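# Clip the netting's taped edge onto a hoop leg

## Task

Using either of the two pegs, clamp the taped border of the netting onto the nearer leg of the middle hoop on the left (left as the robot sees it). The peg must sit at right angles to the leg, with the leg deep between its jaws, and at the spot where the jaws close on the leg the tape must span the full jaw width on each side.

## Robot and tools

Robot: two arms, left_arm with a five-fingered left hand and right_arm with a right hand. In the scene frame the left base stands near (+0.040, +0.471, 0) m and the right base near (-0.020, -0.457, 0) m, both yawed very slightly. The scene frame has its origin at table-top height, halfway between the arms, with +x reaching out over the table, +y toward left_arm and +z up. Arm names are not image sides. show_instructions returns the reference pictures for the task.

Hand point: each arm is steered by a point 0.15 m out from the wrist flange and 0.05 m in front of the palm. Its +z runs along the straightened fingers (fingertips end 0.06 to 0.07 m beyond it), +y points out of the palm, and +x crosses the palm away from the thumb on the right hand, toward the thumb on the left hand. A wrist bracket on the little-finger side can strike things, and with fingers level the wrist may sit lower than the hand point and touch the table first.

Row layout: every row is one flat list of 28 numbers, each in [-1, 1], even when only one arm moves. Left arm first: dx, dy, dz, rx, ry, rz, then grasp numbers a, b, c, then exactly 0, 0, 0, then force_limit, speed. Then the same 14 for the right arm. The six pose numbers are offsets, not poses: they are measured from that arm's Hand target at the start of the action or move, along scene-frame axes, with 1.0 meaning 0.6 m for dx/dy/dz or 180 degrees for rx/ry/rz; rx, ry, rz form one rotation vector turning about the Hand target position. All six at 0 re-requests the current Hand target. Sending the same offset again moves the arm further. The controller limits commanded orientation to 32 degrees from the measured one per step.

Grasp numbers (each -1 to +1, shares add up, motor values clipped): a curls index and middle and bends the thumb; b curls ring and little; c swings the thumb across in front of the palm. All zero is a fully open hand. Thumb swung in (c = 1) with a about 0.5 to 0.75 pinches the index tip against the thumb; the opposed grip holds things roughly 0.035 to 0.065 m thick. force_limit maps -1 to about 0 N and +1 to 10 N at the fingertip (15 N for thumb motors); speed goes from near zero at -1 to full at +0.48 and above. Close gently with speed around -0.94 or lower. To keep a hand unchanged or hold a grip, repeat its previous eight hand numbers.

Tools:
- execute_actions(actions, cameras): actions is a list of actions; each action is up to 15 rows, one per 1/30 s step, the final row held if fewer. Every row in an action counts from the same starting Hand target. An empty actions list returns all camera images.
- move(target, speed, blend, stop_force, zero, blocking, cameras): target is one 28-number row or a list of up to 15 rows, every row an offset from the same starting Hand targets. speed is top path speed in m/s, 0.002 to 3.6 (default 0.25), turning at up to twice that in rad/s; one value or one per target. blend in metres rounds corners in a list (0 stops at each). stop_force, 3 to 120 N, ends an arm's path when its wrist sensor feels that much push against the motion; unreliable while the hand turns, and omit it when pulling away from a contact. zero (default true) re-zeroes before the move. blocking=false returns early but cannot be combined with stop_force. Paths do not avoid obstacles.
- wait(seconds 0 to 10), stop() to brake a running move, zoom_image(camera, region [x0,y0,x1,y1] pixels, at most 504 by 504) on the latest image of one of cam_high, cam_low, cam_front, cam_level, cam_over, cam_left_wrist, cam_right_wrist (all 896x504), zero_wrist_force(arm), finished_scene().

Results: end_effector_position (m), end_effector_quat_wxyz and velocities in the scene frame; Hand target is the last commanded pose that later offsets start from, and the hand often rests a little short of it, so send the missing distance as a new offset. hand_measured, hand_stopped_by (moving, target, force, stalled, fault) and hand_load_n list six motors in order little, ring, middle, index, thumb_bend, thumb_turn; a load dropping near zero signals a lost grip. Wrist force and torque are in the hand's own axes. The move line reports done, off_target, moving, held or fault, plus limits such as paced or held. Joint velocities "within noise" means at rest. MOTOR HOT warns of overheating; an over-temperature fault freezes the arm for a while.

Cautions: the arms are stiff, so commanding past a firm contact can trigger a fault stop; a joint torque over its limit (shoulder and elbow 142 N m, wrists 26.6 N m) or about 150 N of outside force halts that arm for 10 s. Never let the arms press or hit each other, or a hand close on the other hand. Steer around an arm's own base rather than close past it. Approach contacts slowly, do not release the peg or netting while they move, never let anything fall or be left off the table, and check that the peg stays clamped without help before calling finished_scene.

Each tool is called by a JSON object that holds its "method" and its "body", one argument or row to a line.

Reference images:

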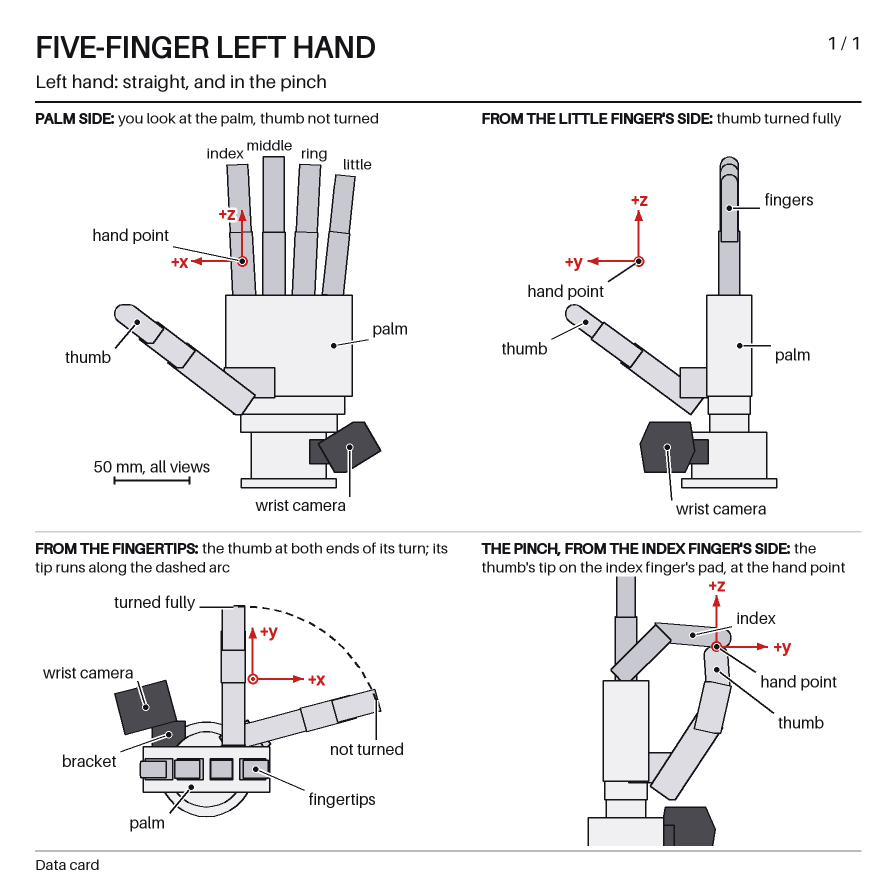

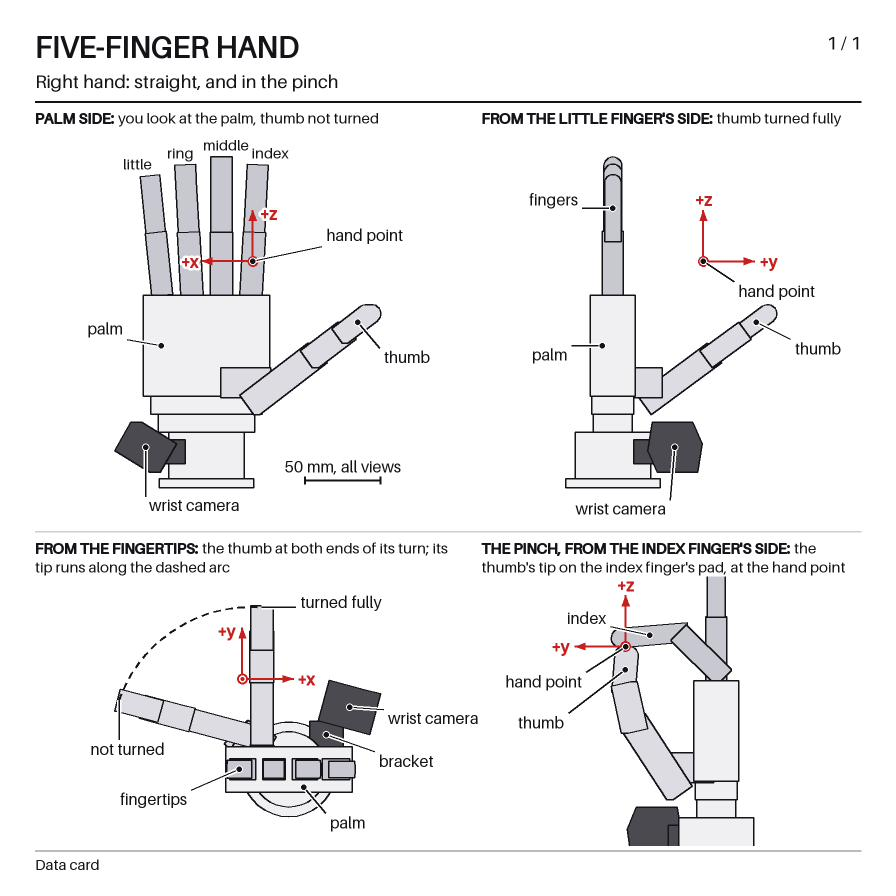

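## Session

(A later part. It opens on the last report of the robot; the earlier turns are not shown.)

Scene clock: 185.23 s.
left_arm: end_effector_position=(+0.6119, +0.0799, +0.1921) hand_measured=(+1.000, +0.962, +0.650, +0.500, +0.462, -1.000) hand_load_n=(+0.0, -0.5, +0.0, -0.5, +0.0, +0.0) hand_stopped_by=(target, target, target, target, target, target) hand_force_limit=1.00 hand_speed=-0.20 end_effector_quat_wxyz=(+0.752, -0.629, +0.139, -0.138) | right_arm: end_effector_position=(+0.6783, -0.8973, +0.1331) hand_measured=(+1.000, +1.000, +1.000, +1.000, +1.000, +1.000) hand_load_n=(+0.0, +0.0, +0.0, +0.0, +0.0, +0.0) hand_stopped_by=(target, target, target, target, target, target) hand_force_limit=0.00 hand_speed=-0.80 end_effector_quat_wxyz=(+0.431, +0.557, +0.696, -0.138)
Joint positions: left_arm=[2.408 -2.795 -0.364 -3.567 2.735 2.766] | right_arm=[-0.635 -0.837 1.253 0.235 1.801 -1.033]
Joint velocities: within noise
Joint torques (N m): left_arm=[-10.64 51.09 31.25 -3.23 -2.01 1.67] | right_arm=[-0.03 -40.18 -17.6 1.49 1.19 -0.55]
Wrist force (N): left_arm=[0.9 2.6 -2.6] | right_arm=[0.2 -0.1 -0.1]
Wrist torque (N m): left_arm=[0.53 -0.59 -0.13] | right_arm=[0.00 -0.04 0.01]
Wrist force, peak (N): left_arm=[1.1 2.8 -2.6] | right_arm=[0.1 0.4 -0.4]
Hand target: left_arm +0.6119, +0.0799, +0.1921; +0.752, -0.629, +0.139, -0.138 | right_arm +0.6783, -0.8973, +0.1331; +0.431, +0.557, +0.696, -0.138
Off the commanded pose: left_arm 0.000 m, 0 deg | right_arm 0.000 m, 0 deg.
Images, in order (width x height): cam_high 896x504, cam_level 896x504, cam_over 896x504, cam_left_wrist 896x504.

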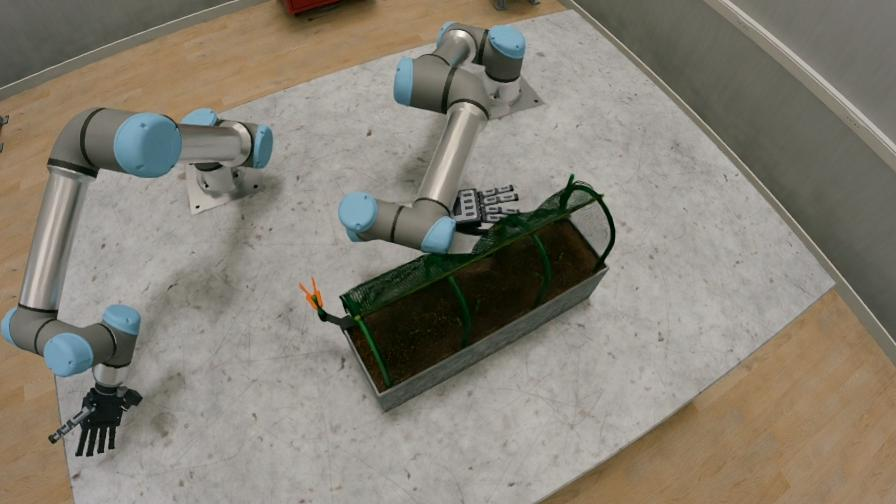

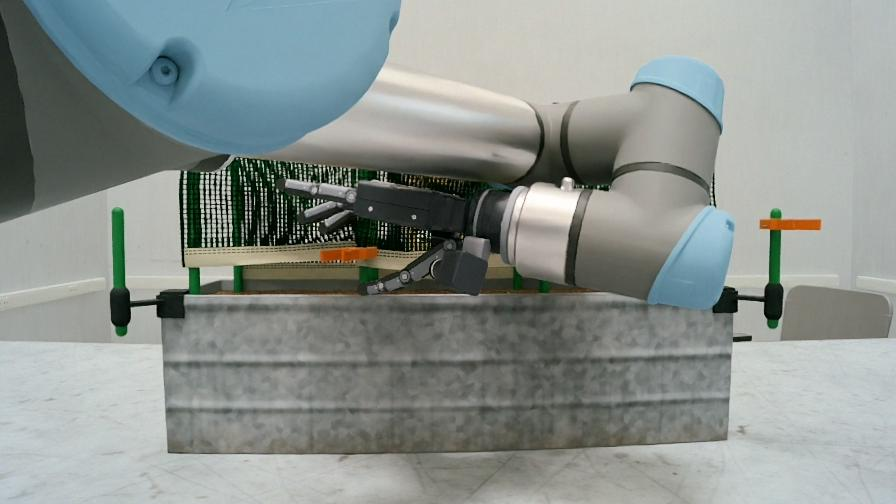

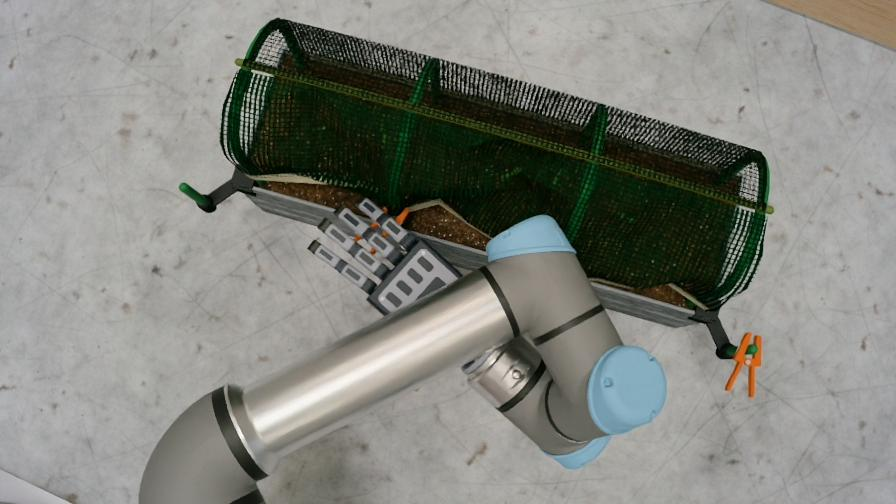

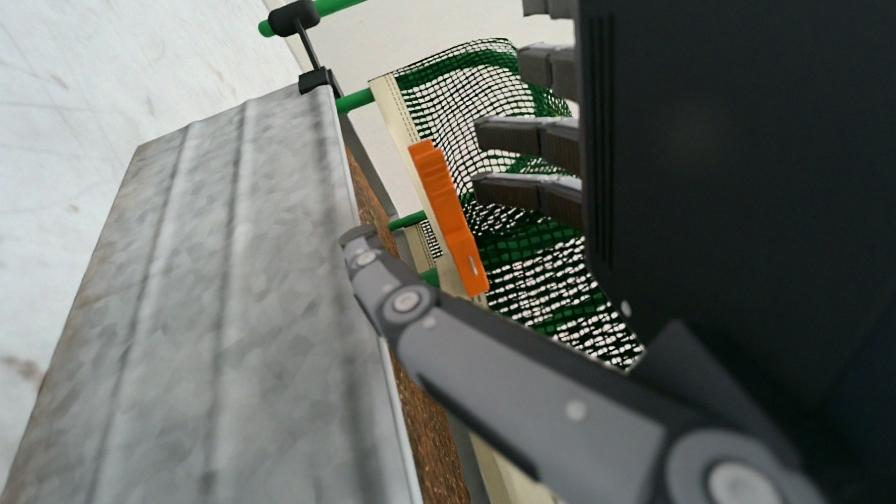

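{"method": "move", "body": {
  "target": [
    [0,0,0.005,0,0,0, 0.25,0,1,0,0,0, 1,-0.2, 0,0,0,0,0,0, 0,0,0,0,0,0, 0,-0.8]
  ],
  "speed": 0.02
}}

{"method": "execute_actions", "body": {
  "actions": [
    [[0,0,0,0,0,0, 0.25,-0.5,1,0,0,0, -0.4,-0.7, 0,0,0,0,0,0, 0,0,0,0,0,0, 0,-0.8]]
  ],
  "cameras": ["cam_level","cam_left_wrist"]
}}

Scene clock: 189.27 s.
left_arm: end_effector_position=(+0.6119, +0.0799, +0.1949) hand_measured=(+1.000, +0.962, +0.650, +0.500, +0.462, -1.000) hand_load_n=(+0.0, -0.5, +0.0, -1.0, +0.0, +0.5) hand_stopped_by=(target, target, target, target, target, target) hand_force_limit=1.00 hand_speed=-0.20 end_effector_quat_wxyz=(+0.752, -0.629, +0.139, -0.138) end_effector_velocity=(+0.000, +0.001, +0.002) end_effector_angular_velocity=(+0.001, +0.001, +0.002) | right_arm: end_effector_position=(+0.6783, -0.8973, +0.1331) hand_measured=(+1.000, +1.000, +1.000, +1.000, +1.000, +1.000) hand_load_n=(+0.0, +0.0, +0.0, +0.0, +0.0, +0.0) hand_stopped_by=(target, target, target, target, target, target) hand_force_limit=0.00 hand_speed=-0.80 end_effector_quat_wxyz=(+0.431, +0.557, +0.696, -0.138)
Joint positions: left_arm=[2.408 -2.795 -0.357 -3.575 2.735 2.766] | right_arm=[-0.635 -0.837 1.253 0.235 1.801 -1.033]
Joint velocities: left_arm=[0.001 0 0.004 -0.006 -0.001 0] | right_arm=[within noise]
Joint torques (N m): left_arm=[-10.48 63.76 31.94 -3.07 -1.95 0.29] | right_arm=[0.29 -40.65 -17.32 1.46 1.24 -0.38]
Wrist force (N): left_arm=[1.2 3.3 -2.7] | right_arm=[0.3 0.2 0.1]
Wrist torque (N m): left_arm=[0.55 -0.58 -0.13] | right_arm=[0.04 -0.05 0.03]
Wrist force, peak (N): left_arm=[1.3 3.3 -2.8] | right_arm=[-0.1 0.6 0.0]
Hand target: left_arm +0.6119, +0.0799, +0.1951; +0.752, -0.629, +0.139, -0.138 | right_arm +0.6783, -0.8973, +0.1331; +0.431, +0.557, +0.696, -0.138
Off the commanded pose: left_arm 0.000 m, 0 deg | right_arm 0.000 m, 0 deg.
move: done

Scene clock: 189.97 s.
left_arm: end_effector_position=(+0.6119, +0.0799, +0.1951) hand_measured=(+1.000, +1.000, +0.776, +0.400, +0.312, -1.000) hand_load_n=(+0.0, -0.5, +0.0, -0.5, +0.0, +0.0) hand_stopped_by=(target, target, target, target, target, target) hand_force_limit=-0.40 hand_speed=-0.70 end_effector_quat_wxyz=(+0.752, -0.629, +0.139, -0.138) end_effector_velocity=(-0.001, +0.000, +0.000) end_effector_angular_velocity=(+0.001, -0.002, +0.004) | right_arm: end_effector_position=(+0.6783, -0.8973, +0.1331) hand_measured=(+1.000, +1.000, +1.000, +1.000, +1.000, +1.000) hand_load_n=(+0.0, +0.0, +0.0, +0.0, +0.0, +0.0) hand_stopped_by=(target, target, target, target, target, target) hand_force_limit=0.00 hand_speed=-0.80 end_effector_quat_wxyz=(+0.431, +0.557, +0.696, -0.138)
Joint positions: left_arm=[2.408 -2.795 -0.357 -3.575 2.735 2.766] | right_arm=[-0.635 -0.837 1.253 0.235 1.801 -1.033]
Joint velocities: left_arm=[0 0 0 0 -0.005 0] | right_arm=[within noise]
Joint torques (N m): left_arm=[-10.62 50.16 30.99 -3.38 -1.68 -1.36] | right_arm=[0.41 -40.5 -17.19 1.52 1.24 -0.52]
Wrist force (N): left_arm=[1.7 2.1 -2.8] | right_arm=[0.1 0.2 -0.1]
Wrist torque (N m): left_arm=[0.54 -0.58 -0.10] | right_arm=[0.04 -0.01 0.01]
Wrist force, peak (N): left_arm=[1.2 3.1 -2.9] | right_arm=[0.1 0.5 0.2]
Hand target: left_arm +0.6119, +0.0799, +0.1951; +0.752, -0.629, +0.139, -0.138 | right_arm +0.6783, -0.8973, +0.1331; +0.431, +0.557, +0.696, -0.138
Off the commanded pose: left_arm 0.000 m, 0 deg | right_arm 0.000 m, 0 deg.
Images, in order (width x height): cam_level 896x504, cam_left_wrist 896x504.

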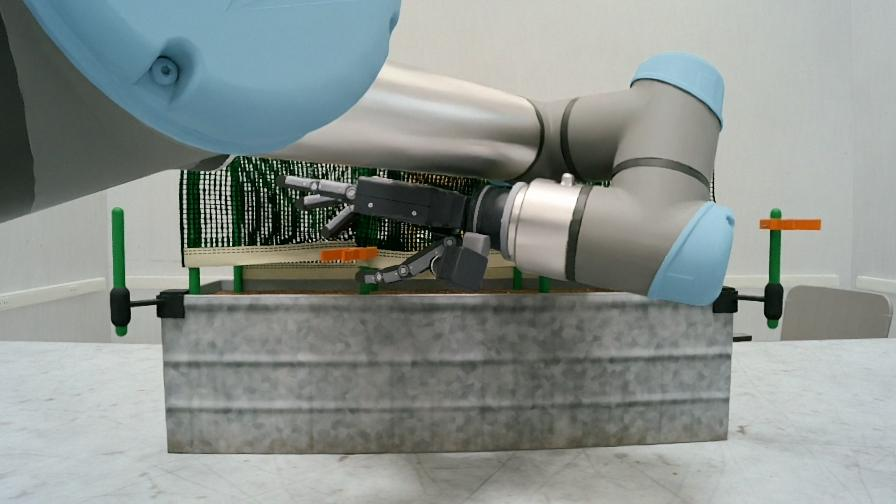

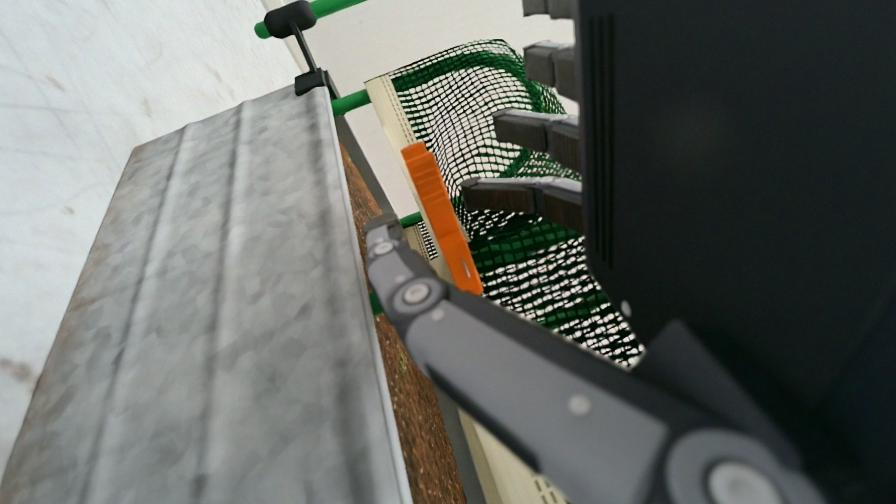

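{"method": "zoom_image", "body": {
  "camera": "cam_level",
  "region": [295, 215, 435, 295]
}}

{"method": "zoom_image", "body": {
  "camera": "cam_left_wrist",
  "region": [340, 120, 540, 320]
}}

Scaled by 3.600 from the camera's 896x504 image, which has a finer 1280x720 frame.

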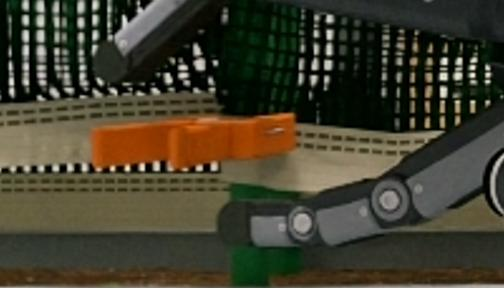

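Scaled by 2.520 from the camera's 896x504 image, which has a finer 1280x720 frame.

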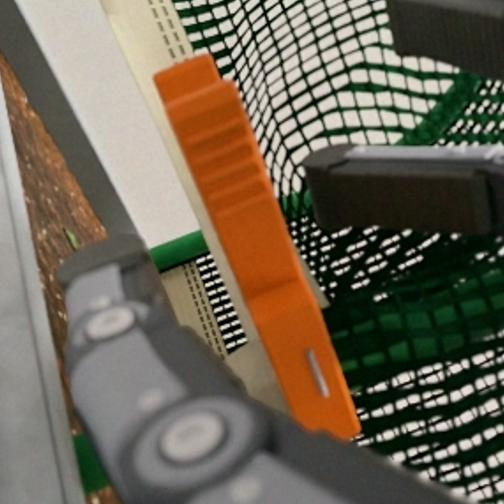

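{"method": "execute_actions", "body": {
  "actions": [
    [[0,0,0,0,0,0, 0.25,-1,1,0,0,0, -0.4,-0.7, 0,0,0,0,0,0, 0,0,0,0,0,0, 0,-0.8]]
  ],
  "cameras": ["cam_level","cam_left_wrist"]
}}

{"method": "zoom_image", "body": {
  "camera": "cam_level",
  "region": [295, 215, 435, 295]
}}

{"method": "zoom_image", "body": {
  "camera": "cam_left_wrist",
  "region": [340, 120, 540, 320]
}}

Scene clock: 193.60 s.
left_arm: end_effector_position=(+0.6119, +0.0799, +0.1951) hand_measured=(+1.000, +1.000, +0.900, +0.300, +0.162, -1.000) hand_load_n=(+0.0, +0.0, +0.0, +0.0, +0.0, +0.0) hand_stopped_by=(target, target, target, target, target, target) hand_force_limit=-0.40 hand_speed=-0.70 end_effector_quat_wxyz=(+0.752, -0.629, +0.139, -0.138) | right_arm: end_effector_position=(+0.6783, -0.8973, +0.1331) hand_measured=(+1.000, +1.000, +1.000, +1.000, +1.000, +1.000) hand_load_n=(+0.0, +0.0, +0.0, +0.0, +0.0, +0.0) hand_stopped_by=(target, target, target, target, target, target) hand_force_limit=0.00 hand_speed=-0.80 end_effector_quat_wxyz=(+0.431, +0.557, +0.696, -0.138)
Joint positions: left_arm=[2.408 -2.795 -0.357 -3.575 2.735 2.766] | right_arm=[-0.635 -0.837 1.253 0.235 1.801 -1.033]
Joint torques (N m): left_arm=[-8.18 51.43 30.83 -3.08 -1.55 -1.4] | right_arm=[0.22 -40.06 -17.88 1.48 1.3 -0.51]
Wrist force (N): left_arm=[2.2 2.1 -2.7] | right_arm=[0.3 0.1 -0.3]
Wrist torque (N m): left_arm=[0.53 -0.56 -0.09] | right_arm=[0.05 -0.03 0.02]
Wrist force, peak (N): left_arm=[2.2 2.2 -2.8] | right_arm=[0.2 0.5 -0.1]
Hand target: left_arm +0.6119, +0.0799, +0.1951; +0.752, -0.629, +0.139, -0.138 | right_arm +0.6783, -0.8973, +0.1331; +0.431, +0.557, +0.696, -0.138
Off the commanded pose: left_arm 0.000 m, 0 deg | right_arm 0.000 m, 0 deg.
Images, in order (width x height): cam_level 896x504, cam_left_wrist 896x504.

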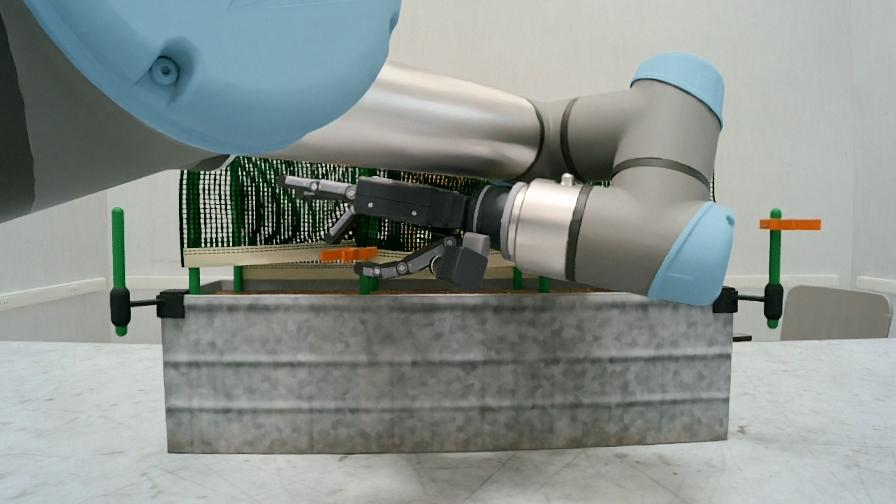

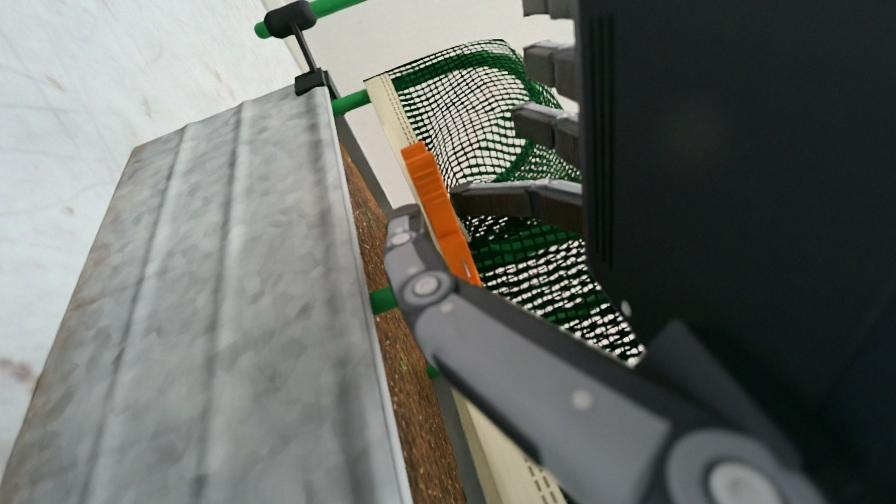

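Scaled by 3.600 from the camera's 896x504 image, which has a finer 1280x720 frame.

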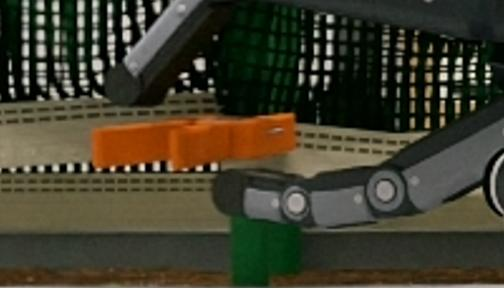

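Scaled by 2.520 from the camera's 896x504 image, which has a finer 1280x720 frame.

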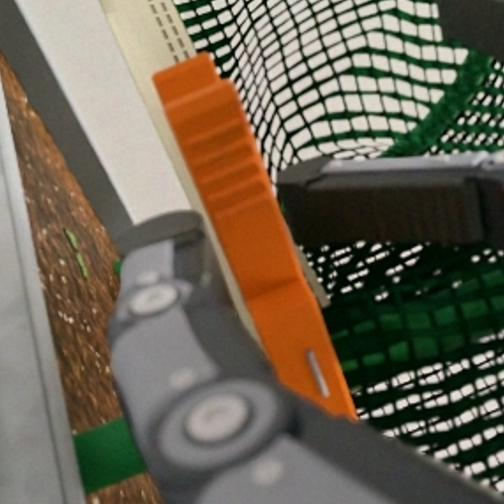

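{"method": "move", "body": {
  "target": [
    [0,0,0.01333,0,0,0, 0.25,-1,1,0,0,0, -0.4,-0.7, 0,0,0,0,0,0, 0,0,0,0,0,0, 0,-0.8]
  ],
  "speed": 0.03,
  "cameras": ["cam_level","cam_left_wrist"]
}}

{"method": "zoom_image", "body": {
  "camera": "cam_level",
  "region": [295, 215, 435, 295]
}}

{"method": "zoom_image", "body": {
  "camera": "cam_left_wrist",
  "region": [340, 120, 540, 320]
}}

Scene clock: 195.67 s.
left_arm: end_effector_position=(+0.6119, +0.0799, +0.2030) hand_measured=(+1.000, +1.000, +0.900, +0.300, +0.162, -1.000) hand_load_n=(+0.0, -0.5, +0.0, -0.5, +0.5, +0.0) hand_stopped_by=(target, target, target, target, target, target) hand_force_limit=-0.40 hand_speed=-0.70 end_effector_quat_wxyz=(+0.752, -0.629, +0.139, -0.138) | right_arm: end_effector_position=(+0.6783, -0.8973, +0.1331) hand_measured=(+1.000, +1.000, +1.000, +1.000, +1.000, +1.000) hand_load_n=(+0.0, +0.0, +0.0, +0.0, +0.0, +0.0) hand_stopped_by=(target, target, target, target, target, target) hand_force_limit=0.00 hand_speed=-0.80 end_effector_quat_wxyz=(+0.431, +0.557, +0.696, -0.138)
Joint positions: left_arm=[2.408 -2.795 -0.337 -3.595 2.735 2.766] | right_arm=[-0.635 -0.837 1.253 0.235 1.801 -1.033]
Joint torques (N m): left_arm=[-7.42 50.85 32.01 -3.1 -0.01 -1.11] | right_arm=[0.5 -39.88 -17.49 1.43 1.34 -0.62]
Wrist force (N): left_arm=[1.9 2.5 -2.9] | right_arm=[0.2 0.2 0.1]
Wrist torque (N m): left_arm=[0.52 -0.52 -0.11] | right_arm=[0.04 -0.04 0.02]
Wrist force, peak (N): left_arm=[2.1 2.5 -2.9] | right_arm=[0.1 0.5 0.1]
Hand target: left_arm +0.6119, +0.0799, +0.2031; +0.752, -0.629, +0.139, -0.138 | right_arm +0.6783, -0.8973, +0.1331; +0.431, +0.557, +0.696, -0.138
Off the commanded pose: left_arm 0.000 m, 0 deg | right_arm 0.000 m, 0 deg.
move: done
Images, in order (width x height): cam_level 896x504, cam_left_wrist 896x504.

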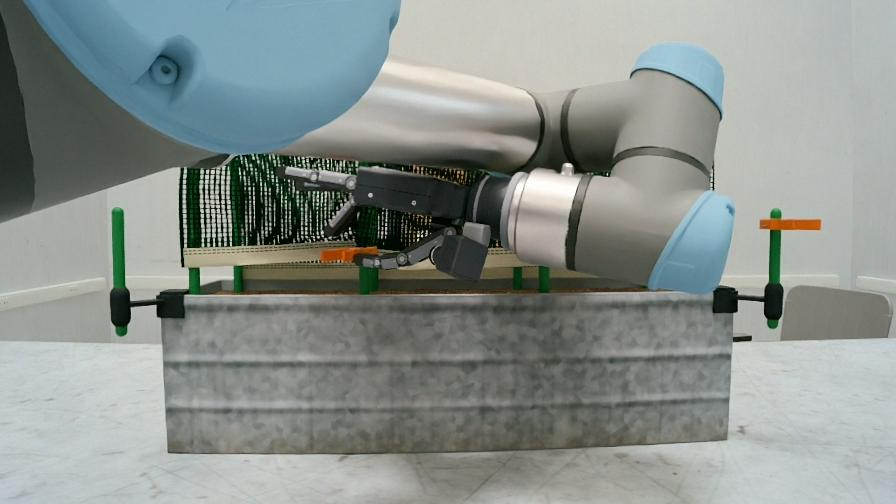

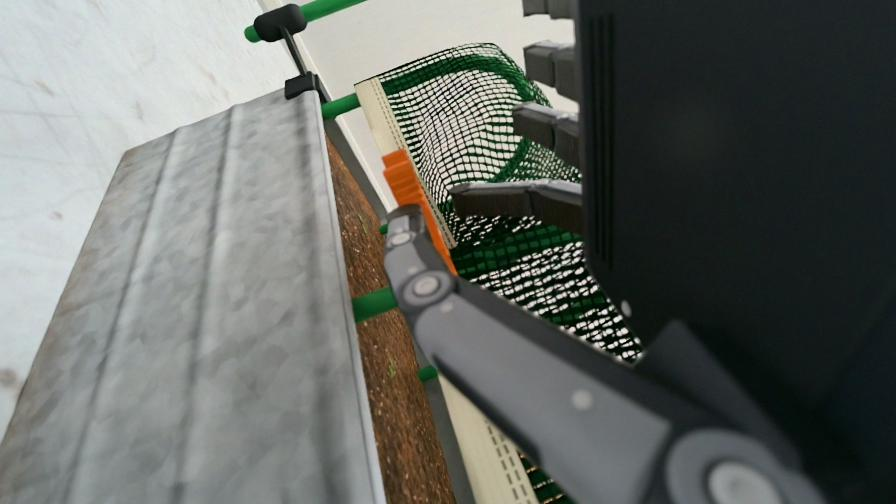

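Scaled by 3.600 from the camera's 896x504 image, which has a finer 1280x720 frame.

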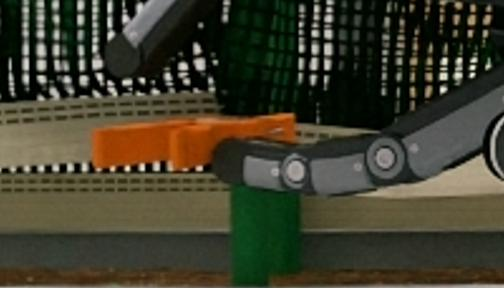

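Scaled by 2.520 from the camera's 896x504 image, which has a finer 1280x720 frame.

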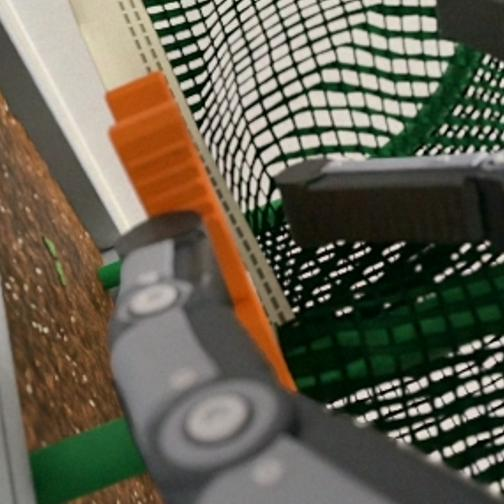

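{"method": "move", "body": {
  "target": [
    [0.0035,0.0165,0.0025,0,0,-0.0125, 0.25,-1,1,0,0,0, -0.4,-0.7, 0,0,0,0,0,0, 0,0,0,0,0,0, 0,-0.8]
  ],
  "speed": 0.02,
  "cameras": ["cam_level","cam_left_wrist","cam_over"]
}}

{"method": "zoom_image", "body": {
  "camera": "cam_level",
  "region": [285, 215, 425, 295]
}}

{"method": "zoom_image", "body": {
  "camera": "cam_left_wrist",
  "region": [340, 120, 540, 320]
}}

{"method": "zoom_image", "body": {
  "camera": "cam_over",
  "region": [325, 180, 445, 300]
}}

Scene clock: 197.50 s.
left_arm: end_effector_position=(+0.6140, +0.0897, +0.2046) hand_measured=(+1.000, +1.000, +0.900, +0.300, +0.162, -1.000) hand_load_n=(+0.0, +0.0, +0.0, -1.5, +1.0, +0.0) hand_stopped_by=(target, target, target, target, target, target) hand_force_limit=-0.40 hand_speed=-0.70 end_effector_quat_wxyz=(+0.749, -0.626, +0.151, -0.153) | right_arm: end_effector_position=(+0.6783, -0.8973, +0.1331) hand_measured=(+1.000, +1.000, +1.000, +1.000, +1.000, +1.000) hand_load_n=(+0.0, +0.0, +0.0, +0.0, +0.0, +0.0) hand_stopped_by=(target, target, target, target, target, target) hand_force_limit=0.00 hand_speed=-0.80 end_effector_quat_wxyz=(+0.431, +0.557, +0.696, -0.138)
Joint positions: left_arm=[2.416 -2.726 -0.476 -3.577 2.777 2.708] | right_arm=[-0.635 -0.837 1.253 0.235 1.801 -1.033]
Joint torques (N m): left_arm=[11.77 66.27 8.12 -0.23 0.96 -2.12] | right_arm=[0.04 -39.81 -17.57 1.42 1.18 -0.55]
Wrist force (N): left_arm=[1.8 2.6 -5.7] | right_arm=[0.2 0.3 0.1]
Wrist torque (N m): left_arm=[0.51 -0.62 0.08] | right_arm=[0.05 -0.04 0.02]
Wrist force, peak (N): left_arm=[1.8 2.9 -5.7] | right_arm=[0.0 0.6 -0.3]
Hand target: left_arm +0.6140, +0.0898, +0.2046; +0.749, -0.626, +0.151, -0.153 | right_arm +0.6783, -0.8973, +0.1331; +0.431, +0.557, +0.696, -0.138
Off the commanded pose: left_arm 0.000 m, 0 deg | right_arm 0.000 m, 0 deg.
move: done
Images, in order (width x height): cam_level 896x504, cam_over 896x504, cam_left_wrist 896x504.

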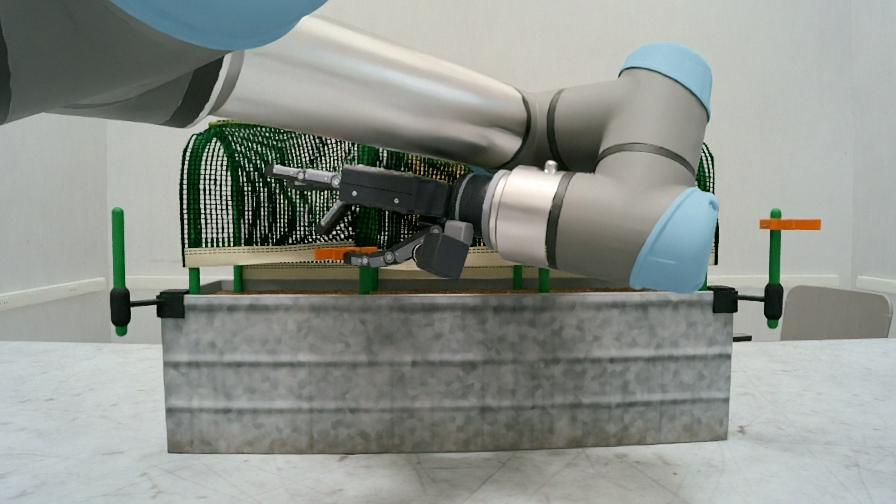

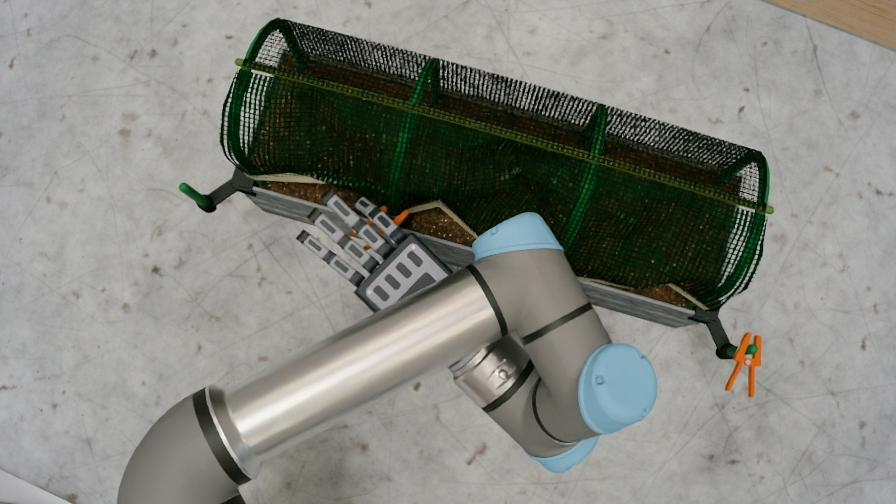

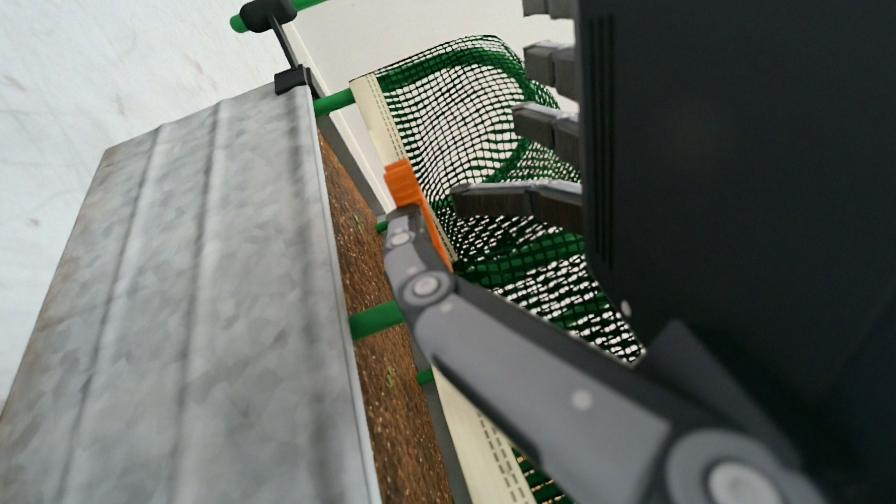

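Scaled by 3.600 from the camera's 896x504 image, which has a finer 1280x720 frame.

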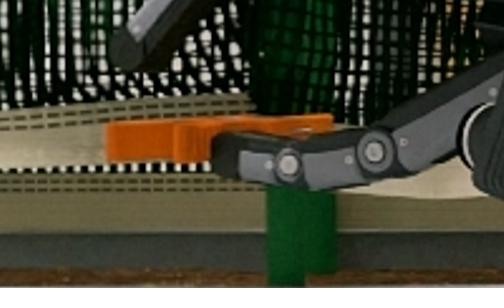

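Scaled by 2.520 from the camera's 896x504 image, which has a finer 1280x720 frame.

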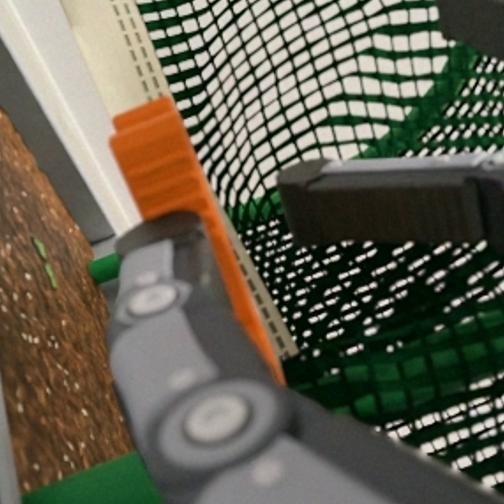

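Scaled by 4.200 from the camera's 896x504 image, which has a finer 1280x720 frame.

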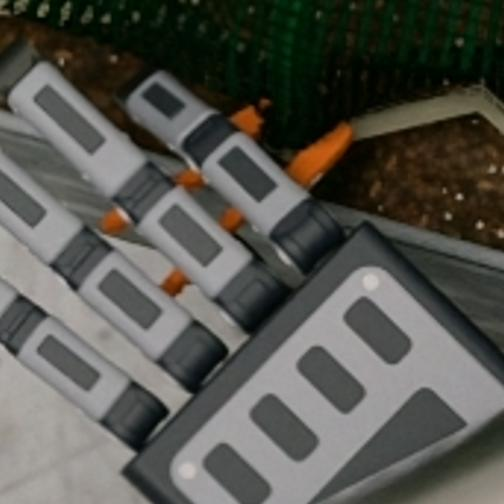

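{"method": "move", "body": {
  "target": [
    [0.0022,0.0047,0,0,0,-0.0067, 0.25,-1,1,0,0,0, -0.4,-0.7, 0,0,0,0,0,0, 0,0,0,0,0,0, 0,-0.8],
    [0.0,0.0,0,0,0,-0.0067, 0.25,-1,1,0,0,0, -0.4,-0.7, 0,0,0,0,0,0, 0,0,0,0,0,0, 0,-0.8],
    [0.0,0.0,-0.0177,0,0,-0.0067, 0.25,-1,1,0,0,0, -0.4,-0.7, 0,0,0,0,0,0, 0,0,0,0,0,0, 0,-0.8]
  ],
  "speed": 0.02,
  "cameras": ["cam_level","cam_left_wrist","cam_over"]
}}

{"method": "zoom_image", "body": {
  "camera": "cam_level",
  "region": [285, 215, 425, 295]
}}

{"method": "zoom_image", "body": {
  "camera": "cam_left_wrist",
  "region": [340, 120, 540, 320]
}}

{"method": "zoom_image", "body": {
  "camera": "cam_over",
  "region": [325, 180, 445, 300]
}}

Scene clock: 200.63 s.
left_arm: end_effector_position=(+0.6140, +0.0898, +0.1941) hand_measured=(+1.000, +1.000, +0.900, +0.300, +0.162, -1.000) hand_load_n=(+0.0, +0.0, +0.0, +0.0, +0.0, +0.0) hand_stopped_by=(target, target, target, target, target, target) hand_force_limit=-0.40 hand_speed=-0.70 end_effector_quat_wxyz=(+0.748, -0.625, +0.158, -0.161) | right_arm: end_effector_position=(+0.6783, -0.8973, +0.1331) hand_measured=(+1.000, +1.000, +1.000, +1.000, +1.000, +1.000) hand_load_n=(+0.0, +0.0, +0.0, +0.0, +0.0, +0.0) hand_stopped_by=(target, target, target, target, target, target) hand_force_limit=0.00 hand_speed=-0.80 end_effector_quat_wxyz=(+0.431, +0.557, +0.696, -0.138)
Joint positions: left_arm=[2.415 -2.717 -0.526 -3.564 2.795 2.68] | right_arm=[-0.635 -0.837 1.253 0.235 1.801 -1.033]
Joint torques (N m): left_arm=[-10.5 49.62 5.39 0.24 -1.09 1.81] | right_arm=[-0.04 -39.37 -17.5 1.53 1.17 -0.5]
Wrist force (N): left_arm=[1.7 2.0 -2.7] | right_arm=[0.4 0.1 0.1]
Wrist torque (N m): left_arm=[0.53 -0.59 -0.15] | right_arm=[0.01 -0.06 0.03]
Wrist force, peak (N): left_arm=[1.9 2.7 -5.9] | right_arm=[0.5 0.1 0.2]
Hand target: left_arm +0.6140, +0.0898, +0.1939; +0.748, -0.625, +0.158, -0.161 | right_arm +0.6783, -0.8973, +0.1331; +0.431, +0.557, +0.696, -0.138
Off the commanded pose: left_arm 0.000 m, 0 deg | right_arm 0.000 m, 0 deg.
move: done
Images, in order (width x height): cam_level 896x504, cam_over 896x504, cam_left_wrist 896x504.

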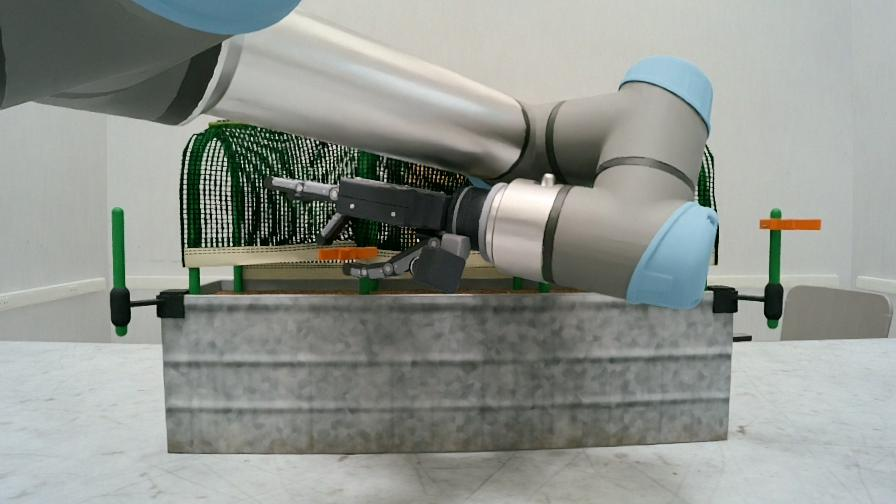

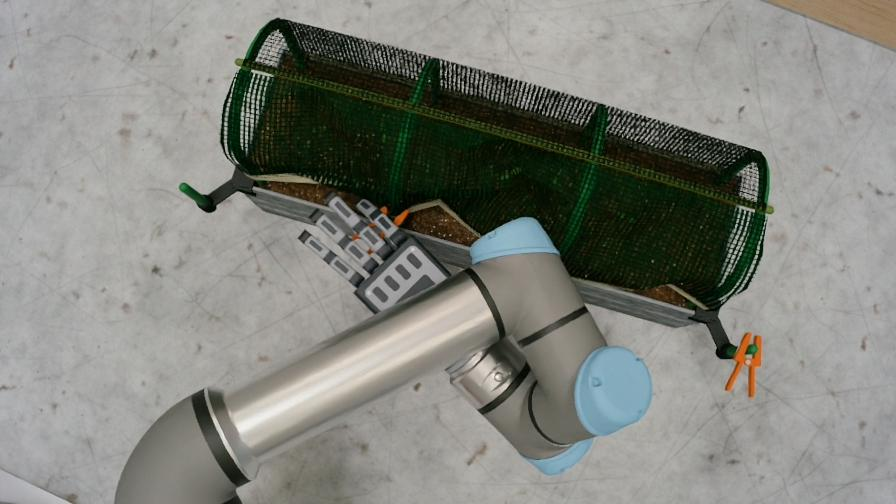

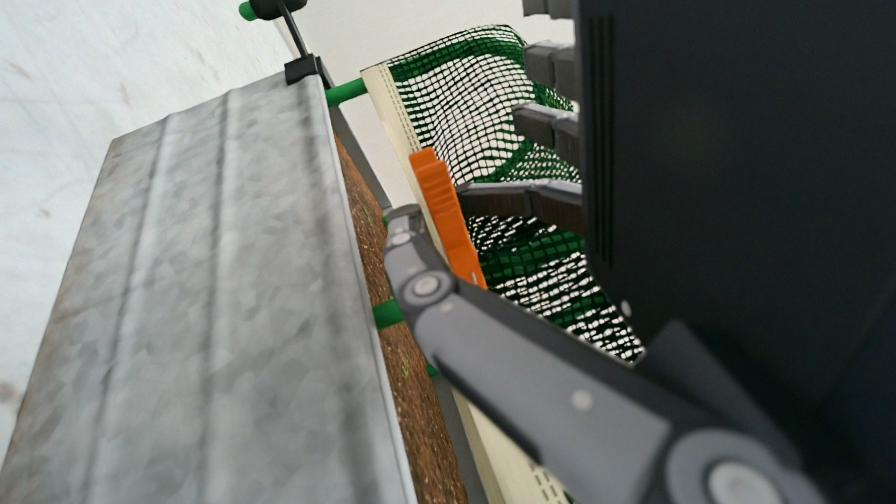

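Scaled by 3.600 from the camera's 896x504 image, which has a finer 1280x720 frame.

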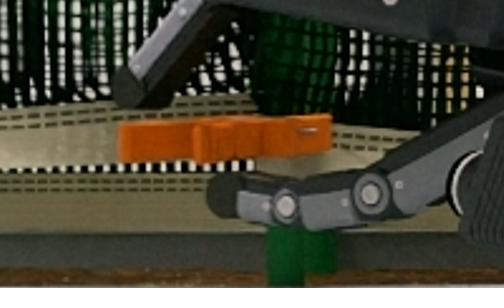

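Scaled by 2.520 from the camera's 896x504 image, which has a finer 1280x720 frame.

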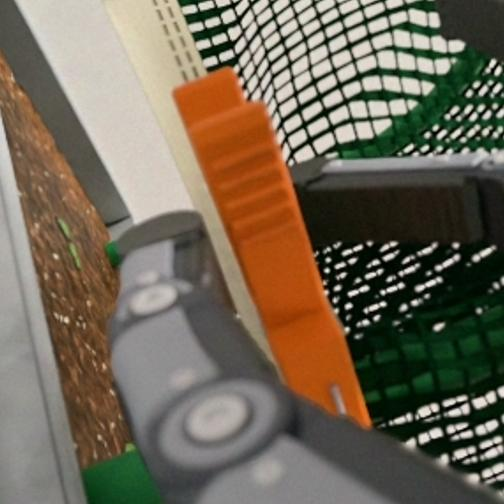

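Scaled by 4.200 from the camera's 896x504 image, which has a finer 1280x720 frame.

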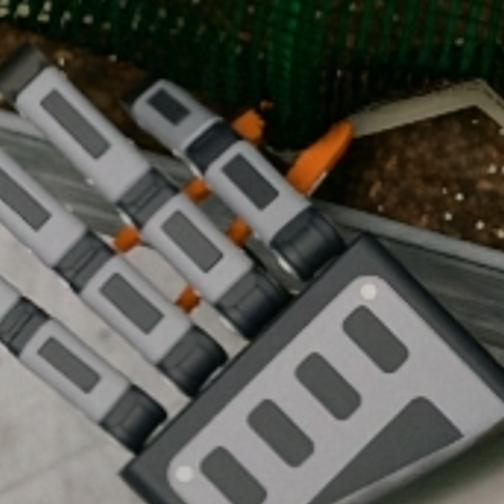

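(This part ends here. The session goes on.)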